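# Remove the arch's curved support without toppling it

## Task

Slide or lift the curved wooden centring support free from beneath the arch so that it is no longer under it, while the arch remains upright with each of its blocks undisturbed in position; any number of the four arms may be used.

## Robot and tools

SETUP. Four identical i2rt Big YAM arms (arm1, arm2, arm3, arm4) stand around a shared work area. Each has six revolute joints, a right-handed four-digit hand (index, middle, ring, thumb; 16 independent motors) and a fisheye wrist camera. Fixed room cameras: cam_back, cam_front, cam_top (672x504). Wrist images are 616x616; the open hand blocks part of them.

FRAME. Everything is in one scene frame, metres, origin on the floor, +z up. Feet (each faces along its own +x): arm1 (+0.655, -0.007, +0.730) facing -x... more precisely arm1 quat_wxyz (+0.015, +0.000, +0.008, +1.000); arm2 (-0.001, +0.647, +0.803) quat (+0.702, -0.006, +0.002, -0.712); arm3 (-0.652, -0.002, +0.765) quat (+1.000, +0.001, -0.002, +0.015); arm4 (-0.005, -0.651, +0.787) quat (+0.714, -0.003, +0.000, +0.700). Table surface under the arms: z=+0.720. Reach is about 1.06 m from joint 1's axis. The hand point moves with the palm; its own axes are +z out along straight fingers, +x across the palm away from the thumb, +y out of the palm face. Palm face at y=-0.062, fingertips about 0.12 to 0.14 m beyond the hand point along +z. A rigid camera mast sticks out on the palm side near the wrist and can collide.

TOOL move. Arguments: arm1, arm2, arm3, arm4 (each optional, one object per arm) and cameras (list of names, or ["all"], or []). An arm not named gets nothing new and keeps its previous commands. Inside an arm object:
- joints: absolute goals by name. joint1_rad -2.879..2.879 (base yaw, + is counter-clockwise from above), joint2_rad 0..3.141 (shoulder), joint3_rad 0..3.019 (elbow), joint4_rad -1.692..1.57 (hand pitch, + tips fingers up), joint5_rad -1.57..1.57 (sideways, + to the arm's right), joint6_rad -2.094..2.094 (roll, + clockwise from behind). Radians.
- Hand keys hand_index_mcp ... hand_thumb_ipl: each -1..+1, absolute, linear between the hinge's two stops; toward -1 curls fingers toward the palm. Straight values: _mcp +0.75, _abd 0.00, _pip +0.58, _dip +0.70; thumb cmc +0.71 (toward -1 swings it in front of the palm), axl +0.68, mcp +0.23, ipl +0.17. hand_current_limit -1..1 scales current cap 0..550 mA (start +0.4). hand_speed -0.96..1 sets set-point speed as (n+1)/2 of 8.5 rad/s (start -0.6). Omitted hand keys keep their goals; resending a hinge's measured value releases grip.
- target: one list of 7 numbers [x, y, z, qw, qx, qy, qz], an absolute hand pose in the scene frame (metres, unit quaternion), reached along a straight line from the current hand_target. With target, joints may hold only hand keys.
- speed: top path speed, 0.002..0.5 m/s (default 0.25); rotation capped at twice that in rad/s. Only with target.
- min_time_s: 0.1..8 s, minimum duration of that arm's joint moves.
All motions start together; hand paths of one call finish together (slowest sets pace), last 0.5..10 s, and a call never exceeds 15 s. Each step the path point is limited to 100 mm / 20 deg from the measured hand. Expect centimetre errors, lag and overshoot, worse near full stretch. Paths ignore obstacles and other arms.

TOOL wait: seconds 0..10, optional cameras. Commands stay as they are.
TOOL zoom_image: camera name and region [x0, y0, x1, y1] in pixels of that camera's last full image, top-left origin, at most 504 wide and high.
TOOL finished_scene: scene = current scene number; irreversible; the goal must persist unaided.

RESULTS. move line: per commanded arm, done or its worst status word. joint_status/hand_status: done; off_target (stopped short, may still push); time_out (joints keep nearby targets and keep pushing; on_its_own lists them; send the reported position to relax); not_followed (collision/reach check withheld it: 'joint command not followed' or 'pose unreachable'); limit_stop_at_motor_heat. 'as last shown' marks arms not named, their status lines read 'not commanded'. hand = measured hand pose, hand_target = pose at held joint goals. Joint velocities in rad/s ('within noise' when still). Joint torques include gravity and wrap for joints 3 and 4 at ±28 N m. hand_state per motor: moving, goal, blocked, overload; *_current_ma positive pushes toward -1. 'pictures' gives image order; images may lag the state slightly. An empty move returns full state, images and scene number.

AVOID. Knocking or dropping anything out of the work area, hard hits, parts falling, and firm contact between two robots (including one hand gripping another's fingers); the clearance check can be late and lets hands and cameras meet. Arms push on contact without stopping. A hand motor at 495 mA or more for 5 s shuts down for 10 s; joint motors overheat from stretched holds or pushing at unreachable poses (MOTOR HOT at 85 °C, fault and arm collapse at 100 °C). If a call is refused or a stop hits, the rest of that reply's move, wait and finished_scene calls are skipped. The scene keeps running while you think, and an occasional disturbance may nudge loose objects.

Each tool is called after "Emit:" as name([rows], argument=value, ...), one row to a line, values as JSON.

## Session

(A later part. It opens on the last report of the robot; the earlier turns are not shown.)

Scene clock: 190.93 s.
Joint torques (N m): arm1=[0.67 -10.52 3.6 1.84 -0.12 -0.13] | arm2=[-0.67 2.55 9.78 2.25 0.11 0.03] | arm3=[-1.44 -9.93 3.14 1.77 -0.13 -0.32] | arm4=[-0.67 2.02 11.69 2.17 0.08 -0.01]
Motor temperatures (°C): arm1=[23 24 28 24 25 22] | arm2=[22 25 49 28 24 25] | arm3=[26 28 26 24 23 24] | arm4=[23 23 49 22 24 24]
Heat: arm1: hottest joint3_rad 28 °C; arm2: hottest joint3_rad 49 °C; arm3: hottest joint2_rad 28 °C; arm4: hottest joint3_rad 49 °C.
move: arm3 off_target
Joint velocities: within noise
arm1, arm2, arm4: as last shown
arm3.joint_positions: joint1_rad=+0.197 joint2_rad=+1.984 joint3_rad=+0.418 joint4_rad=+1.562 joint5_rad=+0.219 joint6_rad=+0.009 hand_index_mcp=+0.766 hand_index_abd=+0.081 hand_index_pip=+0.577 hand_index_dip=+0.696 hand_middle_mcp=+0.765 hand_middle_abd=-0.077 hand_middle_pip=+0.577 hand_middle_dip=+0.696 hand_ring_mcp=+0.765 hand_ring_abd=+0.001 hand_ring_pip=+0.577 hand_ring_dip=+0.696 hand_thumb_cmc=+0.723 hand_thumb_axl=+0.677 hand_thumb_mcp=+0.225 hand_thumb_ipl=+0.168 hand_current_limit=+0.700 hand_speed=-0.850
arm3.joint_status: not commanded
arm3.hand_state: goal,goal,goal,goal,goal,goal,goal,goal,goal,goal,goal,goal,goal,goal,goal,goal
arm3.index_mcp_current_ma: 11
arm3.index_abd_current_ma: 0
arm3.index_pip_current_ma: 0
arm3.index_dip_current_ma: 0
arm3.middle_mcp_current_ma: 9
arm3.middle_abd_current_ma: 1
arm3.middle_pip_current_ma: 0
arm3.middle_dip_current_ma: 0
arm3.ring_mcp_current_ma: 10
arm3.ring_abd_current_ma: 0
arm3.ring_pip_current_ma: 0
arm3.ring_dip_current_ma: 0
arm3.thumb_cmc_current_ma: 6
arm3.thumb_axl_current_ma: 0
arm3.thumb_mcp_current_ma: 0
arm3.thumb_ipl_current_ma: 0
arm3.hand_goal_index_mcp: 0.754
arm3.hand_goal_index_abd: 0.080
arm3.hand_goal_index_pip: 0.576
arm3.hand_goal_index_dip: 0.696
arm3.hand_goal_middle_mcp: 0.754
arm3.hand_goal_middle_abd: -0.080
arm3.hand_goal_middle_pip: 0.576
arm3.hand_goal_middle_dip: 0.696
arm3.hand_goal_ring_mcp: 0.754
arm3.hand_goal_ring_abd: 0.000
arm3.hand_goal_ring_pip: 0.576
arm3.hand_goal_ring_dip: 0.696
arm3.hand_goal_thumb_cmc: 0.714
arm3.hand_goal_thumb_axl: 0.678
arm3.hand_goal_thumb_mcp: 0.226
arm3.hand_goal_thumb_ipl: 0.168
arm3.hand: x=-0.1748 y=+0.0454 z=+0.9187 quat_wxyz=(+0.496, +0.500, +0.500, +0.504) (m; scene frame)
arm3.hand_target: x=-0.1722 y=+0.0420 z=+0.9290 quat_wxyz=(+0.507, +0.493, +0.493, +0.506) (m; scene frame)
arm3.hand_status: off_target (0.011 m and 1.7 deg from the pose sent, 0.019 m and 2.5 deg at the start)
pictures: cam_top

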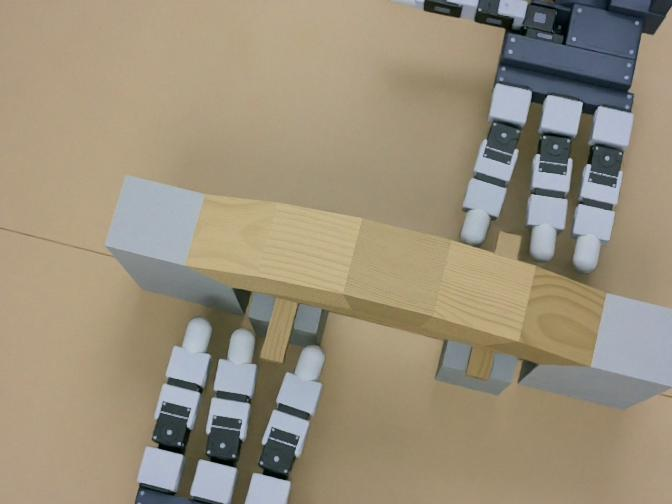

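Emit:
move(arm1={"joints": {"hand_index_abd": -0.25, "hand_middle_abd": 0.25}}, arm3={"joints": {"hand_index_abd": -0.25, "hand_middle_abd": 0.25}}, cameras=["cam_front", "cam_top"])

Emit:
zoom_image(camera="cam_top", region=[180, 200, 580, 420])

Scene clock: 198.27 s.
Joint torques (N m): arm1=[0.67 -10.52 3.64 1.81 -0.12 -0.13] | arm2=[-0.5 2.43 9.8 2.19 0.11 0.03] | arm3=[-1.44 -9.88 3.15 1.77 -0.12 -0.32] | arm4=[-0.73 2.26 11.67 2.28 0.09 -0.02]
Motor temperatures (°C): arm1=[23 24 28 24 25 22] | arm2=[22 25 49 28 24 25] | arm3=[26 28 26 24 23 24] | arm4=[23 23 49 22 24 24]
Heat: arm1: hottest joint3_rad 28 °C; arm2: hottest joint3_rad 49 °C; arm3: hottest joint2_rad 28 °C; arm4: hottest joint3_rad 49 °C.
move: arm1 off_target; arm3 off_target
Joint velocities: within noise
arm1.joint_positions: joint1_rad=+0.450 joint2_rad=+1.834 joint3_rad=+0.426 joint4_rad=+1.408 joint5_rad=+0.410 joint6_rad=-0.017 hand_index_mcp=+0.763 hand_index_abd=-0.041 hand_index_pip=+0.577 hand_index_dip=+0.696 hand_middle_mcp=+0.764 hand_middle_abd=+0.038 hand_middle_pip=+0.577 hand_middle_dip=+0.696 hand_ring_mcp=+0.765 hand_ring_abd=+0.001 hand_ring_pip=+0.577 hand_ring_dip=+0.696 hand_thumb_cmc=+0.722 hand_thumb_axl=+0.677 hand_thumb_mcp=+0.225 hand_thumb_ipl=+0.168 hand_current_limit=+0.700 hand_speed=-0.850
arm1.joint_status: hand_index_abd off_target (ended at -0.041, target -0.250); hand_middle_abd off_target (ended at +0.038, target +0.250)
arm1.hand_state: goal,blocked,goal,goal,goal,blocked,goal,goal,goal,goal,goal,goal,goal,goal,goal,goal
arm1.index_mcp_current_ma: 13
arm1.index_abd_current_ma: 467
arm1.index_pip_current_ma: 0
arm1.index_dip_current_ma: 0
arm1.middle_mcp_current_ma: 14
arm1.middle_abd_current_ma: -467
arm1.middle_pip_current_ma: 0
arm1.middle_dip_current_ma: 0
arm1.ring_mcp_current_ma: 17
arm1.ring_abd_current_ma: 1
arm1.ring_pip_current_ma: 0
arm1.ring_dip_current_ma: 0
arm1.thumb_cmc_current_ma: 9
arm1.thumb_axl_current_ma: 0
arm1.thumb_mcp_current_ma: -1
arm1.thumb_ipl_current_ma: 0
arm1.hand_goal_index_mcp: 0.754
arm1.hand_goal_index_abd: -0.250
arm1.hand_goal_index_pip: 0.576
arm1.hand_goal_index_dip: 0.696
arm1.hand_goal_middle_mcp: 0.754
arm1.hand_goal_middle_abd: 0.250
arm1.hand_goal_middle_pip: 0.576
arm1.hand_goal_middle_dip: 0.696
arm1.hand_goal_ring_mcp: 0.754
arm1.hand_goal_ring_abd: 0.000
arm1.hand_goal_ring_pip: 0.576
arm1.hand_goal_ring_dip: 0.696
arm1.hand_goal_thumb_cmc: 0.714
arm1.hand_goal_thumb_axl: 0.678
arm1.hand_goal_thumb_mcp: 0.226
arm1.hand_goal_thumb_ipl: 0.168
arm1.hand: x=+0.1865 y=-0.1156 z=+0.9188 quat_wxyz=(-0.502, -0.503, +0.497, +0.498) (m; scene frame)
arm1.hand_target: x=+0.1803 y=-0.1128 z=+0.9301 quat_wxyz=(-0.506, -0.493, +0.493, +0.507) (m; scene frame)
arm1.hand_status: not commanded
arm2, arm4: as last shown
arm3.joint_positions: joint1_rad=+0.197 joint2_rad=+1.984 joint3_rad=+0.418 joint4_rad=+1.562 joint5_rad=+0.218 joint6_rad=+0.009 hand_index_mcp=+0.766 hand_index_abd=-0.046 hand_index_pip=+0.577 hand_index_dip=+0.696 hand_middle_mcp=+0.765 hand_middle_abd=+0.038 hand_middle_pip=+0.577 hand_middle_dip=+0.696 hand_ring_mcp=+0.765 hand_ring_abd=+0.001 hand_ring_pip=+0.577 hand_ring_dip=+0.696 hand_thumb_cmc=+0.723 hand_thumb_axl=+0.677 hand_thumb_mcp=+0.225 hand_thumb_ipl=+0.168 hand_current_limit=+0.700 hand_speed=-0.850
arm3.joint_status: hand_index_abd off_target (ended at -0.046, target -0.250); hand_middle_abd off_target (ended at +0.038, target +0.250)
arm3.hand_state: goal,blocked,goal,goal,goal,blocked,goal,goal,goal,goal,goal,goal,goal,goal,goal,goal
arm3.index_mcp_current_ma: 11
arm3.index_abd_current_ma: 467
arm3.index_pip_current_ma: 0
arm3.index_dip_current_ma: 0
arm3.middle_mcp_current_ma: 9
arm3.middle_abd_current_ma: -467
arm3.middle_pip_current_ma: 0
arm3.middle_dip_current_ma: 0
arm3.ring_mcp_current_ma: 10
arm3.ring_abd_current_ma: 0
arm3.ring_pip_current_ma: 0
arm3.ring_dip_current_ma: 0
arm3.thumb_cmc_current_ma: 6
arm3.thumb_axl_current_ma: 0
arm3.thumb_mcp_current_ma: 0
arm3.thumb_ipl_current_ma: 0
arm3.hand_goal_index_mcp: 0.754
arm3.hand_goal_index_abd: -0.250
arm3.hand_goal_index_pip: 0.576
arm3.hand_goal_index_dip: 0.696
arm3.hand_goal_middle_mcp: 0.754
arm3.hand_goal_middle_abd: 0.250
arm3.hand_goal_middle_pip: 0.576
arm3.hand_goal_middle_dip: 0.696
arm3.hand_goal_ring_mcp: 0.754
arm3.hand_goal_ring_abd: 0.000
arm3.hand_goal_ring_pip: 0.576
arm3.hand_goal_ring_dip: 0.696
arm3.hand_goal_thumb_cmc: 0.714
arm3.hand_goal_thumb_axl: 0.678
arm3.hand_goal_thumb_mcp: 0.226
arm3.hand_goal_thumb_ipl: 0.168
arm3.hand: x=-0.1747 y=+0.0455 z=+0.9187 quat_wxyz=(+0.495, +0.500, +0.500, +0.504) (m; scene frame)
arm3.hand_target: x=-0.1722 y=+0.0420 z=+0.9290 quat_wxyz=(+0.507, +0.493, +0.493, +0.507) (m; scene frame)
arm3.hand_status: not commanded
pictures: cam_front, cam_top

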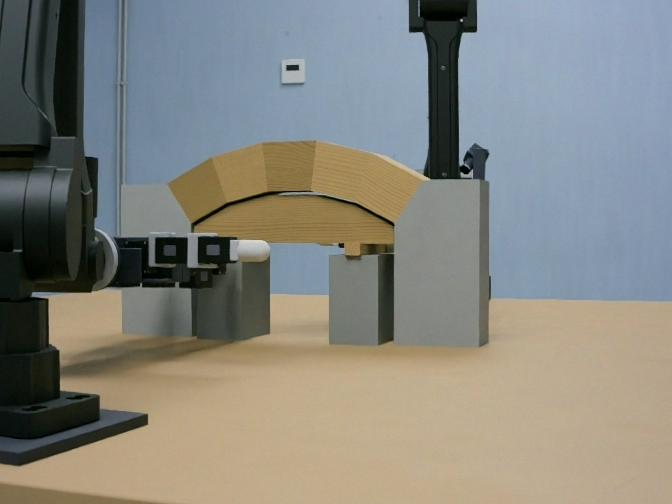

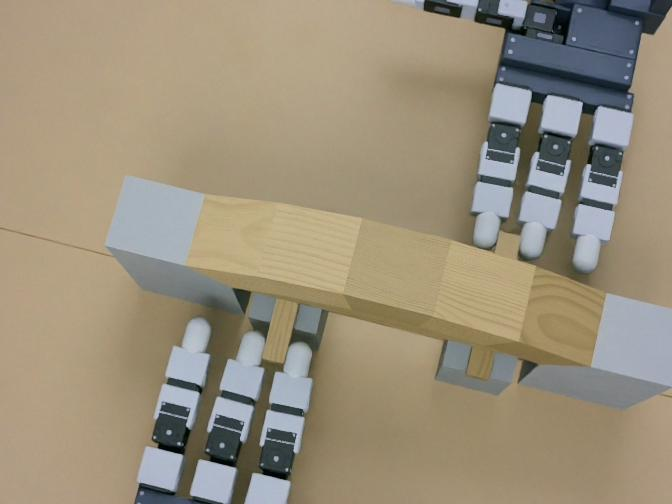

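Scaled by 1.260 from the camera's 672x504 image, which has a finer 960x720 frame.

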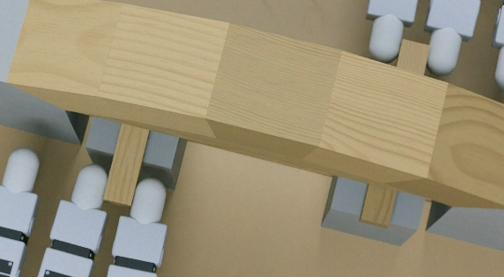

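Emit:
move(arm1={"target": [0.234, -0.1125, 0.930, -0.5065, -0.4935, 0.4935, 0.5065], "speed": 0.04}, arm3={"target": [-0.223, 0.0425, 0.933, 0.5065, 0.4935, 0.4935, 0.5065], "speed": 0.04}, cameras=["cam_front", "cam_top"])

Emit:
zoom_image(camera="cam_front", region=[150, 130, 430, 270])

Scene clock: 213.60 s.
Joint torques (N m): arm1=[2.73 -9.41 1.44 2.82 0.2 -0.14] | arm2=[-0.56 2.49 9.8 2.18 0.11 0.03] | arm3=[0.26 -8.47 1.69 2.65 0.14 -0.16] | arm4=[-0.97 2.08 11.7 2.15 0.1 -0.03]
Motor temperatures (°C): arm1=[23 25 28 24 25 22] | arm2=[22 25 49 28 24 25] | arm3=[26 29 26 24 23 24] | arm4=[23 23 49 22 24 24]
Heat: arm1: hottest joint3_rad 28 °C; arm2: hottest joint3_rad 49 °C; arm3: hottest joint2_rad 29 °C; arm4: hottest joint3_rad 49 °C.
move: arm1 off_target; arm3 off_target
Joint velocities: within noise
arm1.joint_positions: joint1_rad=+0.496 joint2_rad=+1.802 joint3_rad=+0.317 joint4_rad=+1.477 joint5_rad=+0.477 joint6_rad=-0.017 hand_index_mcp=+0.765 hand_index_abd=-0.042 hand_index_pip=+0.578 hand_index_dip=+0.696 hand_middle_mcp=+0.765 hand_middle_abd=+0.038 hand_middle_pip=+0.578 hand_middle_dip=+0.696 hand_ring_mcp=+0.765 hand_ring_abd=+0.001 hand_ring_pip=+0.577 hand_ring_dip=+0.696 hand_thumb_cmc=+0.722 hand_thumb_axl=+0.677 hand_thumb_mcp=+0.225 hand_thumb_ipl=+0.168 hand_current_limit=+0.700 hand_speed=-0.850
arm1.joint_status: not commanded
arm1.hand_state: goal,blocked,goal,goal,goal,blocked,goal,goal,goal,goal,goal,goal,goal,goal,goal,goal
arm1.index_mcp_current_ma: 16
arm1.index_abd_current_ma: 467
arm1.index_pip_current_ma: 2
arm1.index_dip_current_ma: 0
arm1.middle_mcp_current_ma: 16
arm1.middle_abd_current_ma: -467
arm1.middle_pip_current_ma: 1
arm1.middle_dip_current_ma: 0
arm1.ring_mcp_current_ma: 17
arm1.ring_abd_current_ma: 1
arm1.ring_pip_current_ma: 0
arm1.ring_dip_current_ma: 0
arm1.thumb_cmc_current_ma: 9
arm1.thumb_axl_current_ma: 0
arm1.thumb_mcp_current_ma: -1
arm1.thumb_ipl_current_ma: 0
arm1.hand_goal_index_mcp: 0.754
arm1.hand_goal_index_abd: -0.250
arm1.hand_goal_index_pip: 0.576
arm1.hand_goal_index_dip: 0.696
arm1.hand_goal_middle_mcp: 0.754
arm1.hand_goal_middle_abd: 0.250
arm1.hand_goal_middle_pip: 0.576
arm1.hand_goal_middle_dip: 0.696
arm1.hand_goal_ring_mcp: 0.754
arm1.hand_goal_ring_abd: 0.000
arm1.hand_goal_ring_pip: 0.576
arm1.hand_goal_ring_dip: 0.696
arm1.hand_goal_thumb_cmc: 0.714
arm1.hand_goal_thumb_axl: 0.678
arm1.hand_goal_thumb_mcp: 0.226
arm1.hand_goal_thumb_ipl: 0.168
arm1.hand: x=+0.2289 y=-0.1078 z=+0.9184 quat_wxyz=(-0.494, -0.500, +0.503, +0.502) (m; scene frame)
arm1.hand_target: x=+0.2339 y=-0.1124 z=+0.9297 quat_wxyz=(-0.506, -0.494, +0.494, +0.506) (m; scene frame)
arm1.hand_status: off_target (0.014 m and 2.0 deg from the pose sent, 0.049 m and 1.6 deg at the start)
arm2.joint_positions: joint1_rad=-0.424 joint2_rad=+0.625 joint3_rad=+1.380 joint4_rad=-1.167 joint5_rad=+0.021 joint6_rad=+1.113 hand_index_mcp=+0.755 hand_index_abd=+0.001 hand_index_pip=+0.577 hand_index_dip=+0.696 hand_middle_mcp=+0.755 hand_middle_abd=+0.001 hand_middle_pip=+0.577 hand_middle_dip=+0.696 hand_ring_mcp=+0.755 hand_ring_abd=+0.001 hand_ring_pip=+0.577 hand_ring_dip=+0.696 hand_thumb_cmc=+0.715 hand_thumb_axl=+0.677 hand_thumb_mcp=+0.226 hand_thumb_ipl=+0.168 hand_current_limit=+0.400 hand_speed=-0.600
arm2.joint_status: not commanded
arm2.hand_state: goal,goal,goal,goal,goal,goal,goal,goal,goal,goal,goal,goal,goal,goal,goal,goal
arm2.index_mcp_current_ma: 0
arm2.index_abd_current_ma: 0
arm2.index_pip_current_ma: 0
arm2.index_dip_current_ma: 0
arm2.middle_mcp_current_ma: 0
arm2.middle_abd_current_ma: 0
arm2.middle_pip_current_ma: 0
arm2.middle_dip_current_ma: 0
arm2.ring_mcp_current_ma: 0
arm2.ring_abd_current_ma: 0
arm2.ring_pip_current_ma: 0
arm2.ring_dip_current_ma: 0
arm2.thumb_cmc_current_ma: 0
arm2.thumb_axl_current_ma: 0
arm2.thumb_mcp_current_ma: 0
arm2.thumb_ipl_current_ma: 0
arm2.hand_goal_index_mcp: 0.754
arm2.hand_goal_index_abd: 0.000
arm2.hand_goal_index_pip: 0.576
arm2.hand_goal_index_dip: 0.696
arm2.hand_goal_middle_mcp: 0.754
arm2.hand_goal_middle_abd: 0.000
arm2.hand_goal_middle_pip: 0.576
arm2.hand_goal_middle_dip: 0.696
arm2.hand_goal_ring_mcp: 0.754
arm2.hand_goal_ring_abd: 0.000
arm2.hand_goal_ring_pip: 0.576
arm2.hand_goal_ring_dip: 0.696
arm2.hand_goal_thumb_cmc: 0.714
arm2.hand_goal_thumb_axl: 0.678
arm2.hand_goal_thumb_mcp: 0.226
arm2.hand_goal_thumb_ipl: 0.168
arm2.hand: x=-0.1886 y=+0.4486 z=+1.3925 quat_wxyz=(+0.525, +0.593, -0.587, +0.171) (m; scene frame)
arm2.hand_target: x=-0.1869 y=+0.4521 z=+1.4041 quat_wxyz=(+0.534, +0.588, -0.582, +0.175) (m; scene frame)
arm2.hand_status: not commanded
arm3.joint_positions: joint1_rad=+0.222 joint2_rad=+1.903 joint3_rad=+0.283 joint4_rad=+1.562 joint5_rad=+0.265 joint6_rad=+0.008 hand_index_mcp=+0.766 hand_index_abd=-0.046 hand_index_pip=+0.578 hand_index_dip=+0.696 hand_middle_mcp=+0.765 hand_middle_abd=+0.038 hand_middle_pip=+0.577 hand_middle_dip=+0.696 hand_ring_mcp=+0.765 hand_ring_abd=+0.001 hand_ring_pip=+0.577 hand_ring_dip=+0.696 hand_thumb_cmc=+0.723 hand_thumb_axl=+0.677 hand_thumb_mcp=+0.225 hand_thumb_ipl=+0.168 hand_current_limit=+0.700 hand_speed=-0.850
arm3.joint_status: not commanded
arm3.hand_state: goal,blocked,goal,goal,goal,blocked,goal,goal,goal,goal,goal,goal,goal,goal,goal,goal
arm3.index_mcp_current_ma: 11
arm3.index_abd_current_ma: 468
arm3.index_pip_current_ma: 0
arm3.index_dip_current_ma: 0
arm3.middle_mcp_current_ma: 9
arm3.middle_abd_current_ma: -467
arm3.middle_pip_current_ma: 0
arm3.middle_dip_current_ma: 0
arm3.ring_mcp_current_ma: 10
arm3.ring_abd_current_ma: 0
arm3.ring_pip_current_ma: 0
arm3.ring_dip_current_ma: 0
arm3.thumb_cmc_current_ma: 6
arm3.thumb_axl_current_ma: 0
arm3.thumb_mcp_current_ma: 0
arm3.thumb_ipl_current_ma: 0
arm3.hand_goal_index_mcp: 0.754
arm3.hand_goal_index_abd: -0.250
arm3.hand_goal_index_pip: 0.576
arm3.hand_goal_index_dip: 0.696
arm3.hand_goal_middle_mcp: 0.754
arm3.hand_goal_middle_abd: 0.250
arm3.hand_goal_middle_pip: 0.576
arm3.hand_goal_middle_dip: 0.696
arm3.hand_goal_ring_mcp: 0.754
arm3.hand_goal_ring_abd: 0.000
arm3.hand_goal_ring_pip: 0.576
arm3.hand_goal_ring_dip: 0.696
arm3.hand_goal_thumb_cmc: 0.714
arm3.hand_goal_thumb_axl: 0.678
arm3.hand_goal_thumb_mcp: 0.226
arm3.hand_goal_thumb_ipl: 0.168
arm3.hand: x=-0.2187 y=+0.0388 z=+0.9223 quat_wxyz=(+0.491, +0.515, +0.511, +0.482) (m; scene frame)
arm3.hand_target: x=-0.2226 y=+0.0425 z=+0.9335 quat_wxyz=(+0.495, +0.507, +0.503, +0.495) (m; scene frame)
arm3.hand_status: off_target (0.012 m and 4.6 deg from the pose sent, 0.050 m and 1.7 deg at the start; a joint's target at an end of its range on 48 of 55 steps)
arm4.joint_positions: joint1_rad=-0.645 joint2_rad=+0.632 joint3_rad=+1.316 joint4_rad=-1.349 joint5_rad=+0.066 joint6_rad=+1.131 hand_index_mcp=+0.754 hand_index_abd=+0.000 hand_index_pip=+0.577 hand_index_dip=+0.696 hand_middle_mcp=+0.754 hand_middle_abd=+0.000 hand_middle_pip=+0.577 hand_middle_dip=+0.696 hand_ring_mcp=+0.754 hand_ring_abd=+0.000 hand_ring_pip=+0.577 hand_ring_dip=+0.696 hand_thumb_cmc=+0.714 hand_thumb_axl=+0.677 hand_thumb_mcp=+0.225 hand_thumb_ipl=+0.168 hand_current_limit=+0.400 hand_speed=-0.600
arm4.joint_status: not commanded
arm4.hand_state: goal,goal,goal,goal,goal,goal,goal,goal,goal,goal,goal,goal,goal,goal,goal,goal
arm4.index_mcp_current_ma: 0
arm4.index_abd_current_ma: 0
arm4.index_pip_current_ma: 2
arm4.index_dip_current_ma: 0
arm4.middle_mcp_current_ma: 0
arm4.middle_abd_current_ma: 0
arm4.middle_pip_current_ma: 2
arm4.middle_dip_current_ma: 0
arm4.ring_mcp_current_ma: 0
arm4.ring_abd_current_ma: 0
arm4.ring_pip_current_ma: 2
arm4.ring_dip_current_ma: 0
arm4.thumb_cmc_current_ma: 1
arm4.thumb_axl_current_ma: -2
arm4.thumb_mcp_current_ma: -2
arm4.thumb_ipl_current_ma: -1
arm4.hand_goal_index_mcp: 0.754
arm4.hand_goal_index_abd: 0.000
arm4.hand_goal_index_pip: 0.576
arm4.hand_goal_index_dip: 0.696
arm4.hand_goal_middle_mcp: 0.754
arm4.hand_goal_middle_abd: 0.000
arm4.hand_goal_middle_pip: 0.576
arm4.hand_goal_middle_dip: 0.696
arm4.hand_goal_ring_mcp: 0.754
arm4.hand_goal_ring_abd: 0.000
arm4.hand_goal_ring_pip: 0.576
arm4.hand_goal_ring_dip: 0.696
arm4.hand_goal_thumb_cmc: 0.714
arm4.hand_goal_thumb_axl: 0.678
arm4.hand_goal_thumb_mcp: 0.226
arm4.hand_goal_thumb_ipl: 0.168
arm4.hand: x=+0.2259 y=-0.5104 z=+1.3005 quat_wxyz=(-0.070, +0.711, +0.550, +0.432) (m; scene frame)
arm4.hand_target: x=+0.2246 y=-0.5120 z=+1.3144 quat_wxyz=(-0.073, +0.706, +0.545, +0.446) (m; scene frame)
arm4.hand_status: not commanded
pictures: cam_front, cam_top

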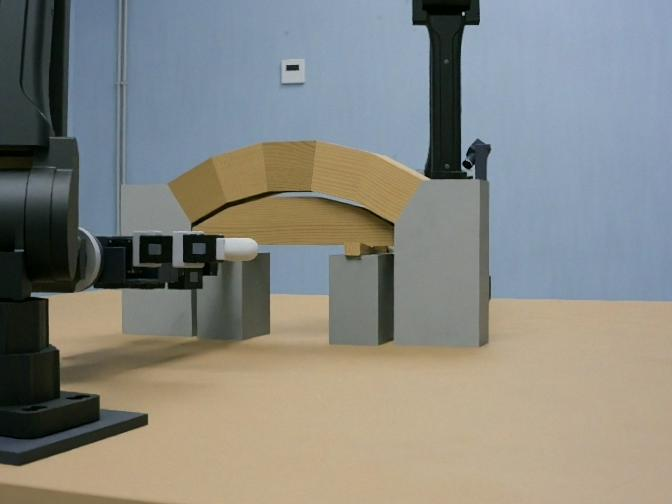

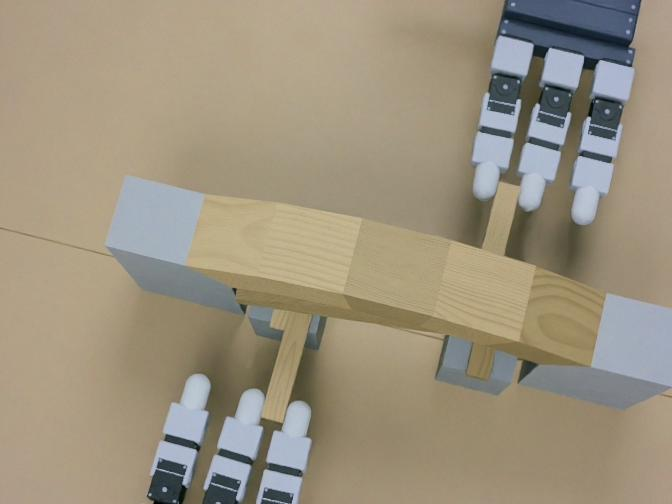

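Scaled by 1.800 from the camera's 672x504 image, which has a finer 960x720 frame.

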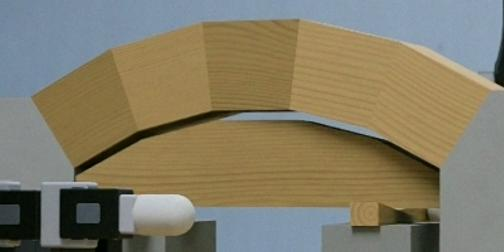

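Emit:
move(arm1={"target": [0.277, -0.121, 0.932, -0.5065, -0.4935, 0.4935, 0.5065], "speed": 0.04}, arm3={"target": [-0.266, 0.051, 0.936, 0.5065, 0.4935, 0.4935, 0.5065], "speed": 0.04}, cameras=["cam_front", "cam_top"])

Emit:
zoom_image(camera="cam_front", region=[150, 130, 430, 270])

Scene clock: 223.73 s.
Joint torques (N m): arm1=[2.55 -8.29 0.94 2.73 0.19 -0.15] | arm2=[-0.5 2.49 9.77 2.19 0.11 0.03] | arm3=[0.26 -7.24 1.36 2.63 0.16 -0.04] | arm4=[-0.67 2.02 11.69 2.17 0.09 -0.04]
Motor temperatures (°C): arm1=[23 25 27 25 25 22] | arm2=[22 25 49 28 24 25] | arm3=[26 29 26 24 23 24] | arm4=[23 23 50 23 24 24]
Heat: arm1: hottest joint3_rad 27 °C; arm2: hottest joint3_rad 49 °C; arm3: hottest joint2_rad 29 °C; arm4: hottest joint3_rad 50 °C.
move: arm1 off_target; arm3 off_target
Joint velocities: within noise
arm1.joint_positions: joint1_rad=+0.607 joint2_rad=+1.776 joint3_rad=+0.231 joint4_rad=+1.542 joint5_rad=+0.588 joint6_rad=-0.020 hand_index_mcp=+0.765 hand_index_abd=-0.042 hand_index_pip=+0.578 hand_index_dip=+0.696 hand_middle_mcp=+0.765 hand_middle_abd=+0.038 hand_middle_pip=+0.578 hand_middle_dip=+0.696 hand_ring_mcp=+0.765 hand_ring_abd=+0.001 hand_ring_pip=+0.577 hand_ring_dip=+0.696 hand_thumb_cmc=+0.722 hand_thumb_axl=+0.677 hand_thumb_mcp=+0.225 hand_thumb_ipl=+0.168 hand_current_limit=+0.700 hand_speed=-0.850
arm1.joint_status: not commanded
arm1.hand_state: goal,blocked,goal,goal,goal,blocked,goal,goal,goal,goal,goal,goal,goal,goal,goal,goal
arm1.index_mcp_current_ma: 16
arm1.index_abd_current_ma: 467
arm1.index_pip_current_ma: 2
arm1.index_dip_current_ma: 0
arm1.middle_mcp_current_ma: 16
arm1.middle_abd_current_ma: -467
arm1.middle_pip_current_ma: 1
arm1.middle_dip_current_ma: 0
arm1.ring_mcp_current_ma: 17
arm1.ring_abd_current_ma: 1
arm1.ring_pip_current_ma: 0
arm1.ring_dip_current_ma: 0
arm1.thumb_cmc_current_ma: 9
arm1.thumb_axl_current_ma: 0
arm1.thumb_mcp_current_ma: -1
arm1.thumb_ipl_current_ma: 0
arm1.hand_goal_index_mcp: 0.754
arm1.hand_goal_index_abd: -0.250
arm1.hand_goal_index_pip: 0.576
arm1.hand_goal_index_dip: 0.696
arm1.hand_goal_middle_mcp: 0.754
arm1.hand_goal_middle_abd: 0.250
arm1.hand_goal_middle_pip: 0.576
arm1.hand_goal_middle_dip: 0.696
arm1.hand_goal_ring_mcp: 0.754
arm1.hand_goal_ring_abd: 0.000
arm1.hand_goal_ring_pip: 0.576
arm1.hand_goal_ring_dip: 0.696
arm1.hand_goal_thumb_cmc: 0.714
arm1.hand_goal_thumb_axl: 0.678
arm1.hand_goal_thumb_mcp: 0.226
arm1.hand_goal_thumb_ipl: 0.168
arm1.hand: x=+0.2719 y=-0.1174 z=+0.9223 quat_wxyz=(-0.495, -0.500, +0.502, +0.503) (m; scene frame)
arm1.hand_target: x=+0.2769 y=-0.1208 z=+0.9318 quat_wxyz=(-0.506, -0.493, +0.494, +0.506) (m; scene frame)
arm1.hand_status: off_target (0.012 m and 1.8 deg from the pose sent, 0.052 m and 2.0 deg at the start; a joint's target at an end of its range on 15 of 48 steps)
arm2, arm4: as last shown
arm3.joint_positions: joint1_rad=+0.319 joint2_rad=+1.830 joint3_rad=+0.170 joint4_rad=+1.562 joint5_rad=+0.366 joint6_rad=+0.016 hand_index_mcp=+0.766 hand_index_abd=-0.046 hand_index_pip=+0.578 hand_index_dip=+0.696 hand_middle_mcp=+0.765 hand_middle_abd=+0.038 hand_middle_pip=+0.577 hand_middle_dip=+0.696 hand_ring_mcp=+0.765 hand_ring_abd=+0.001 hand_ring_pip=+0.577 hand_ring_dip=+0.696 hand_thumb_cmc=+0.723 hand_thumb_axl=+0.677 hand_thumb_mcp=+0.225 hand_thumb_ipl=+0.168 hand_current_limit=+0.700 hand_speed=-0.850
arm3.joint_status: not commanded
arm3.hand_state: goal,blocked,goal,goal,goal,blocked,goal,goal,goal,goal,goal,goal,goal,goal,goal,goal
arm3.index_mcp_current_ma: 11
arm3.index_abd_current_ma: 468
arm3.index_pip_current_ma: 0
arm3.index_dip_current_ma: 0
arm3.middle_mcp_current_ma: 9
arm3.middle_abd_current_ma: -467
arm3.middle_pip_current_ma: 0
arm3.middle_dip_current_ma: 0
arm3.ring_mcp_current_ma: 10
arm3.ring_abd_current_ma: 0
arm3.ring_pip_current_ma: 0
arm3.ring_dip_current_ma: 0
arm3.thumb_cmc_current_ma: 6
arm3.thumb_axl_current_ma: 0
arm3.thumb_mcp_current_ma: 0
arm3.thumb_ipl_current_ma: 0
arm3.hand_goal_index_mcp: 0.754
arm3.hand_goal_index_abd: -0.250
arm3.hand_goal_index_pip: 0.576
arm3.hand_goal_index_dip: 0.696
arm3.hand_goal_middle_mcp: 0.754
arm3.hand_goal_middle_abd: 0.250
arm3.hand_goal_middle_pip: 0.576
arm3.hand_goal_middle_dip: 0.696
arm3.hand_goal_ring_mcp: 0.754
arm3.hand_goal_ring_abd: 0.000
arm3.hand_goal_ring_pip: 0.576
arm3.hand_goal_ring_dip: 0.696
arm3.hand_goal_thumb_cmc: 0.714
arm3.hand_goal_thumb_axl: 0.678
arm3.hand_goal_thumb_mcp: 0.226
arm3.hand_goal_thumb_ipl: 0.168
arm3.hand: x=-0.2618 y=+0.0494 z=+0.9269 quat_wxyz=(+0.486, +0.522, +0.522, +0.469) (m; scene frame)
arm3.hand_target: x=-0.2656 y=+0.0510 z=+0.9366 quat_wxyz=(+0.486, +0.518, +0.509, +0.485) (m; scene frame)
arm3.hand_status: off_target (0.010 m and 6.7 deg from the pose sent, 0.051 m and 4.6 deg at the start; a joint's target at an end of its range on 48 of 48 steps)
pictures: cam_front, cam_top

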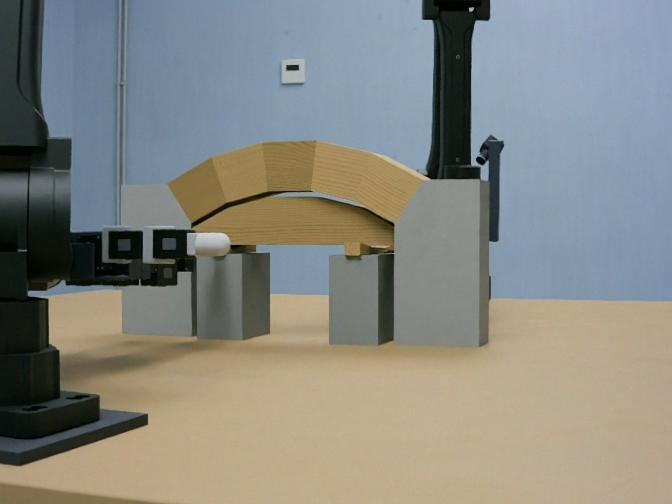

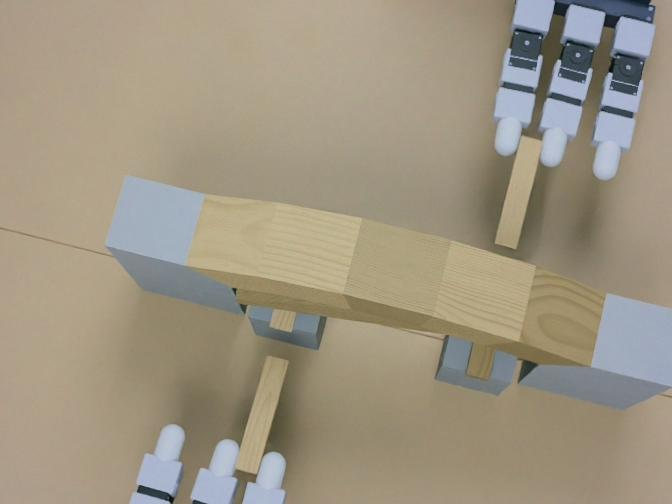

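Scaled by 1.800 from the camera's 672x504 image, which has a finer 960x720 frame.

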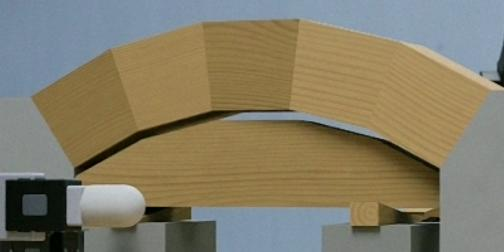

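Emit:
move(arm1={"target": [0.335, -0.228, 0.930, -0.380, -0.5964, 0.5964, 0.380], "speed": 0.25}, arm3={"target": [-0.288, 0.190, 0.930, 0.380, 0.5964, 0.5964, 0.380], "speed": 0.25})

Emit:
move(arm1={"target": [0.335, -0.228, 0.856, -0.380, -0.5964, 0.5964, 0.380], "speed": 0.1}, arm3={"target": [-0.288, 0.190, 0.856, 0.380, 0.5964, 0.5964, 0.380], "speed": 0.1}, cameras=["cam_front", "cam_top"])

Scene clock: 239.00 s.
Joint torques (N m): arm1=[2.43 -5.13 8.65 0.91 0.8 0.06] | arm2=[-0.67 2.43 9.77 2.22 0.11 0.03] | arm3=[-0.03 -5.42 9.48 0.55 0.69 -0.01] | arm4=[-0.62 2.2 11.66 2.21 0.1 -0.03]
Motor temperatures (°C): arm1=[23 24 27 25 25 23] | arm2=[22 25 49 28 24 25] | arm3=[26 29 26 24 23 24] | arm4=[23 23 50 23 24 24]
Heat: arm1: hottest joint3_rad 27 °C; arm2: hottest joint3_rad 49 °C; arm3: hottest joint2_rad 29 °C; arm4: hottest joint3_rad 50 °C.
move: arm1 off_target; arm3 off_target
Joint velocities: within noise
arm1.joint_positions: joint1_rad=+1.117 joint2_rad=+1.210 joint3_rad=+0.395 joint4_rad=-0.042 joint5_rad=+0.946 joint6_rad=+0.671 hand_index_mcp=+0.765 hand_index_abd=-0.042 hand_index_pip=+0.578 hand_index_dip=+0.696 hand_middle_mcp=+0.765 hand_middle_abd=+0.038 hand_middle_pip=+0.578 hand_middle_dip=+0.696 hand_ring_mcp=+0.765 hand_ring_abd=+0.001 hand_ring_pip=+0.577 hand_ring_dip=+0.696 hand_thumb_cmc=+0.722 hand_thumb_axl=+0.677 hand_thumb_mcp=+0.225 hand_thumb_ipl=+0.168 hand_current_limit=+0.700 hand_speed=-0.850
arm1.joint_status: not commanded
arm1.hand_state: goal,blocked,goal,goal,goal,blocked,goal,goal,goal,goal,goal,goal,goal,goal,goal,goal
arm1.index_mcp_current_ma: 15
arm1.index_abd_current_ma: 468
arm1.index_pip_current_ma: 2
arm1.index_dip_current_ma: 0
arm1.middle_mcp_current_ma: 17
arm1.middle_abd_current_ma: -467
arm1.middle_pip_current_ma: 1
arm1.middle_dip_current_ma: 0
arm1.ring_mcp_current_ma: 17
arm1.ring_abd_current_ma: 0
arm1.ring_pip_current_ma: 0
arm1.ring_dip_current_ma: 0
arm1.thumb_cmc_current_ma: 11
arm1.thumb_axl_current_ma: 0
arm1.thumb_mcp_current_ma: -1
arm1.thumb_ipl_current_ma: 0
arm1.hand_goal_index_mcp: 0.754
arm1.hand_goal_index_abd: -0.250
arm1.hand_goal_index_pip: 0.576
arm1.hand_goal_index_dip: 0.696
arm1.hand_goal_middle_mcp: 0.754
arm1.hand_goal_middle_abd: 0.250
arm1.hand_goal_middle_pip: 0.576
arm1.hand_goal_middle_dip: 0.696
arm1.hand_goal_ring_mcp: 0.754
arm1.hand_goal_ring_abd: 0.000
arm1.hand_goal_ring_pip: 0.576
arm1.hand_goal_ring_dip: 0.696
arm1.hand_goal_thumb_cmc: 0.714
arm1.hand_goal_thumb_axl: 0.678
arm1.hand_goal_thumb_mcp: 0.226
arm1.hand_goal_thumb_ipl: 0.168
arm1.hand: x=+0.3394 y=-0.2123 z=+0.9092 quat_wxyz=(-0.354, -0.610, +0.592, +0.391) (m; scene frame)
arm1.hand_target: x=+0.3356 y=-0.2271 z=+0.9301 quat_wxyz=(-0.380, -0.596, +0.596, +0.380) (m; scene frame)
arm1.hand_status: off_target (0.026 m and 3.6 deg from the pose sent, 0.128 m and 24.8 deg at the start)
arm2, arm4: as last shown
arm3.joint_positions: joint1_rad=+0.862 joint2_rad=+1.327 joint3_rad=+0.329 joint4_rad=+0.305 joint5_rad=+0.783 joint6_rad=+0.476 hand_index_mcp=+0.767 hand_index_abd=-0.047 hand_index_pip=+0.579 hand_index_dip=+0.696 hand_middle_mcp=+0.765 hand_middle_abd=+0.038 hand_middle_pip=+0.579 hand_middle_dip=+0.696 hand_ring_mcp=+0.765 hand_ring_abd=+0.001 hand_ring_pip=+0.577 hand_ring_dip=+0.696 hand_thumb_cmc=+0.723 hand_thumb_axl=+0.677 hand_thumb_mcp=+0.225 hand_thumb_ipl=+0.168 hand_current_limit=+0.700 hand_speed=-0.850
arm3.joint_status: not commanded
arm3.hand_state: goal,blocked,goal,goal,goal,blocked,goal,goal,goal,goal,goal,goal,goal,goal,goal,goal
arm3.index_mcp_current_ma: 12
arm3.index_abd_current_ma: 467
arm3.index_pip_current_ma: 1
arm3.index_dip_current_ma: 0
arm3.middle_mcp_current_ma: 10
arm3.middle_abd_current_ma: -467
arm3.middle_pip_current_ma: 1
arm3.middle_dip_current_ma: 0
arm3.ring_mcp_current_ma: 10
arm3.ring_abd_current_ma: 0
arm3.ring_pip_current_ma: 0
arm3.ring_dip_current_ma: 0
arm3.thumb_cmc_current_ma: 6
arm3.thumb_axl_current_ma: 0
arm3.thumb_mcp_current_ma: 0
arm3.thumb_ipl_current_ma: 0
arm3.hand_goal_index_mcp: 0.754
arm3.hand_goal_index_abd: -0.250
arm3.hand_goal_index_pip: 0.576
arm3.hand_goal_index_dip: 0.696
arm3.hand_goal_middle_mcp: 0.754
arm3.hand_goal_middle_abd: 0.250
arm3.hand_goal_middle_pip: 0.576
arm3.hand_goal_middle_dip: 0.696
arm3.hand_goal_ring_mcp: 0.754
arm3.hand_goal_ring_abd: 0.000
arm3.hand_goal_ring_pip: 0.576
arm3.hand_goal_ring_dip: 0.696
arm3.hand_goal_thumb_cmc: 0.714
arm3.hand_goal_thumb_axl: 0.678
arm3.hand_goal_thumb_mcp: 0.226
arm3.hand_goal_thumb_ipl: 0.168
arm3.hand: x=-0.2958 y=+0.1779 z=+0.9111 quat_wxyz=(+0.384, +0.592, +0.612, +0.358) (m; scene frame)
arm3.hand_target: x=-0.2887 y=+0.1894 z=+0.9300 quat_wxyz=(+0.380, +0.596, +0.597, +0.380) (m; scene frame)
arm3.hand_status: off_target (0.024 m and 3.2 deg from the pose sent, 0.143 m and 19.9 deg at the start)
pictures: none

Scene clock: 240.37 s.
Joint torques (N m): arm1=[2.32 -5.25 3.29 1.83 0.53 0] | arm2=[-0.44 2.43 9.78 2.21 0.11 0.04] | arm3=[-0.09 -5.77 4.37 1.95 0.57 -0.08] | arm4=[-0.62 1.9 11.69 2.18 0.08 -0.03]
Motor temperatures (°C): arm1=[23 24 27 25 25 22] | arm2=[22 25 50 28 24 25] | arm3=[26 29 26 24 23 24] | arm4=[23 23 50 23 24 24]
Heat: arm1: hottest joint3_rad 27 °C; arm2: hottest joint3_rad 50 °C; arm3: hottest joint2_rad 29 °C; arm4: hottest joint3_rad 50 °C.
move: arm1 done; arm3 done
Joint velocities: within noise
arm1.joint_positions: joint1_rad=+1.117 joint2_rad=+1.471 joint3_rad=+0.374 joint4_rad=+0.292 joint5_rad=+0.949 joint6_rad=+0.678 hand_index_mcp=+0.760 hand_index_abd=-0.042 hand_index_pip=+0.576 hand_index_dip=+0.696 hand_middle_mcp=+0.757 hand_middle_abd=+0.038 hand_middle_pip=+0.574 hand_middle_dip=+0.695 hand_ring_mcp=+0.751 hand_ring_abd=+0.002 hand_ring_pip=+0.571 hand_ring_dip=+0.694 hand_thumb_cmc=+0.722 hand_thumb_axl=+0.677 hand_thumb_mcp=+0.225 hand_thumb_ipl=+0.168 hand_current_limit=+0.700 hand_speed=-0.850
arm1.joint_status: not commanded
arm1.hand_state: goal,blocked,goal,goal,goal,blocked,goal,goal,goal,goal,goal,goal,goal,goal,goal,goal
arm1.index_mcp_current_ma: 6
arm1.index_abd_current_ma: 467
arm1.index_pip_current_ma: 0
arm1.index_dip_current_ma: 0
arm1.middle_mcp_current_ma: 3
arm1.middle_abd_current_ma: -467
arm1.middle_pip_current_ma: -2
arm1.middle_dip_current_ma: -1
arm1.ring_mcp_current_ma: -2
arm1.ring_abd_current_ma: 1
arm1.ring_pip_current_ma: -5
arm1.ring_dip_current_ma: -2
arm1.thumb_cmc_current_ma: 11
arm1.thumb_axl_current_ma: 0
arm1.thumb_mcp_current_ma: -1
arm1.thumb_ipl_current_ma: 0
arm1.hand_goal_index_mcp: 0.754
arm1.hand_goal_index_abd: -0.250
arm1.hand_goal_index_pip: 0.576
arm1.hand_goal_index_dip: 0.696
arm1.hand_goal_middle_mcp: 0.754
arm1.hand_goal_middle_abd: 0.250
arm1.hand_goal_middle_pip: 0.576
arm1.hand_goal_middle_dip: 0.696
arm1.hand_goal_ring_mcp: 0.754
arm1.hand_goal_ring_abd: 0.000
arm1.hand_goal_ring_pip: 0.576
arm1.hand_goal_ring_dip: 0.696
arm1.hand_goal_thumb_cmc: 0.714
arm1.hand_goal_thumb_axl: 0.678
arm1.hand_goal_thumb_mcp: 0.226
arm1.hand_goal_thumb_ipl: 0.168
arm1.hand: x=+0.3324 y=-0.2256 z=+0.8596 quat_wxyz=(-0.377, -0.593, +0.598, +0.385) (m; scene frame)
arm1.hand_target: x=+0.3350 y=-0.2278 z=+0.8560 quat_wxyz=(-0.380, -0.596, +0.597, +0.380) (m; scene frame)
arm1.hand_status: done (0.005 m and 0.8 deg from the pose sent, 0.056 m and 3.6 deg at the start)
arm2, arm4: as last shown
arm3.joint_positions: joint1_rad=+0.862 joint2_rad=+1.651 joint3_rad=+0.329 joint4_rad=+0.656 joint5_rad=+0.786 joint6_rad=+0.484 hand_index_mcp=+0.767 hand_index_abd=-0.047 hand_index_pip=+0.579 hand_index_dip=+0.696 hand_middle_mcp=+0.762 hand_middle_abd=+0.038 hand_middle_pip=+0.577 hand_middle_dip=+0.696 hand_ring_mcp=+0.757 hand_ring_abd=+0.001 hand_ring_pip=+0.574 hand_ring_dip=+0.694 hand_thumb_cmc=+0.723 hand_thumb_axl=+0.677 hand_thumb_mcp=+0.225 hand_thumb_ipl=+0.168 hand_current_limit=+0.700 hand_speed=-0.850
arm3.joint_status: not commanded
arm3.hand_state: goal,blocked,goal,goal,goal,blocked,goal,goal,goal,goal,goal,goal,goal,goal,goal,goal
arm3.index_mcp_current_ma: 12
arm3.index_abd_current_ma: 468
arm3.index_pip_current_ma: 1
arm3.index_dip_current_ma: 0
arm3.middle_mcp_current_ma: 5
arm3.middle_abd_current_ma: -467
arm3.middle_pip_current_ma: 0
arm3.middle_dip_current_ma: 0
arm3.ring_mcp_current_ma: 2
arm3.ring_abd_current_ma: 0
arm3.ring_pip_current_ma: -1
arm3.ring_dip_current_ma: -1
arm3.thumb_cmc_current_ma: 6
arm3.thumb_axl_current_ma: 0
arm3.thumb_mcp_current_ma: 0
arm3.thumb_ipl_current_ma: 0
arm3.hand_goal_index_mcp: 0.754
arm3.hand_goal_index_abd: -0.250
arm3.hand_goal_index_pip: 0.576
arm3.hand_goal_index_dip: 0.696
arm3.hand_goal_middle_mcp: 0.754
arm3.hand_goal_middle_abd: 0.250
arm3.hand_goal_middle_pip: 0.576
arm3.hand_goal_middle_dip: 0.696
arm3.hand_goal_ring_mcp: 0.754
arm3.hand_goal_ring_abd: 0.000
arm3.hand_goal_ring_pip: 0.576
arm3.hand_goal_ring_dip: 0.696
arm3.hand_goal_thumb_cmc: 0.714
arm3.hand_goal_thumb_axl: 0.678
arm3.hand_goal_thumb_mcp: 0.226
arm3.hand_goal_thumb_ipl: 0.168
arm3.hand: x=-0.2883 y=+0.1861 z=+0.8545 quat_wxyz=(+0.383, +0.596, +0.602, +0.370) (m; scene frame)
arm3.hand_target: x=-0.2880 y=+0.1900 z=+0.8560 quat_wxyz=(+0.380, +0.596, +0.597, +0.380) (m; scene frame)
arm3.hand_status: done (0.004 m and 1.4 deg from the pose sent, 0.057 m and 3.1 deg at the start)
pictures: cam_front, cam_top

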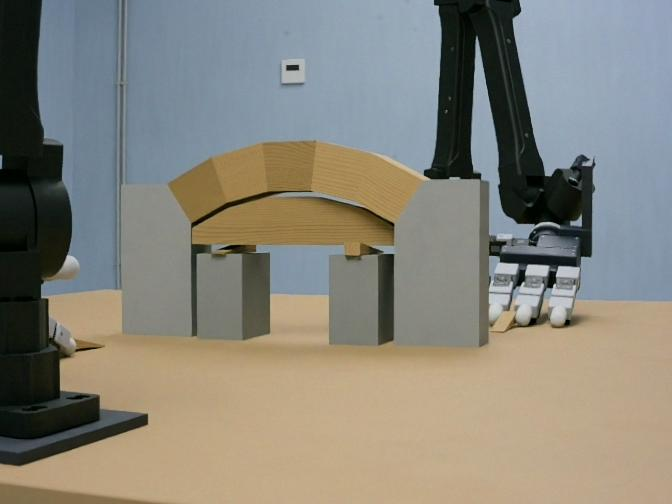

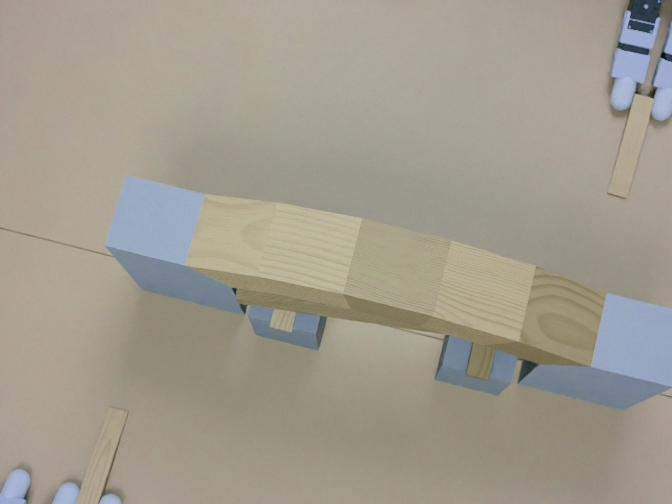

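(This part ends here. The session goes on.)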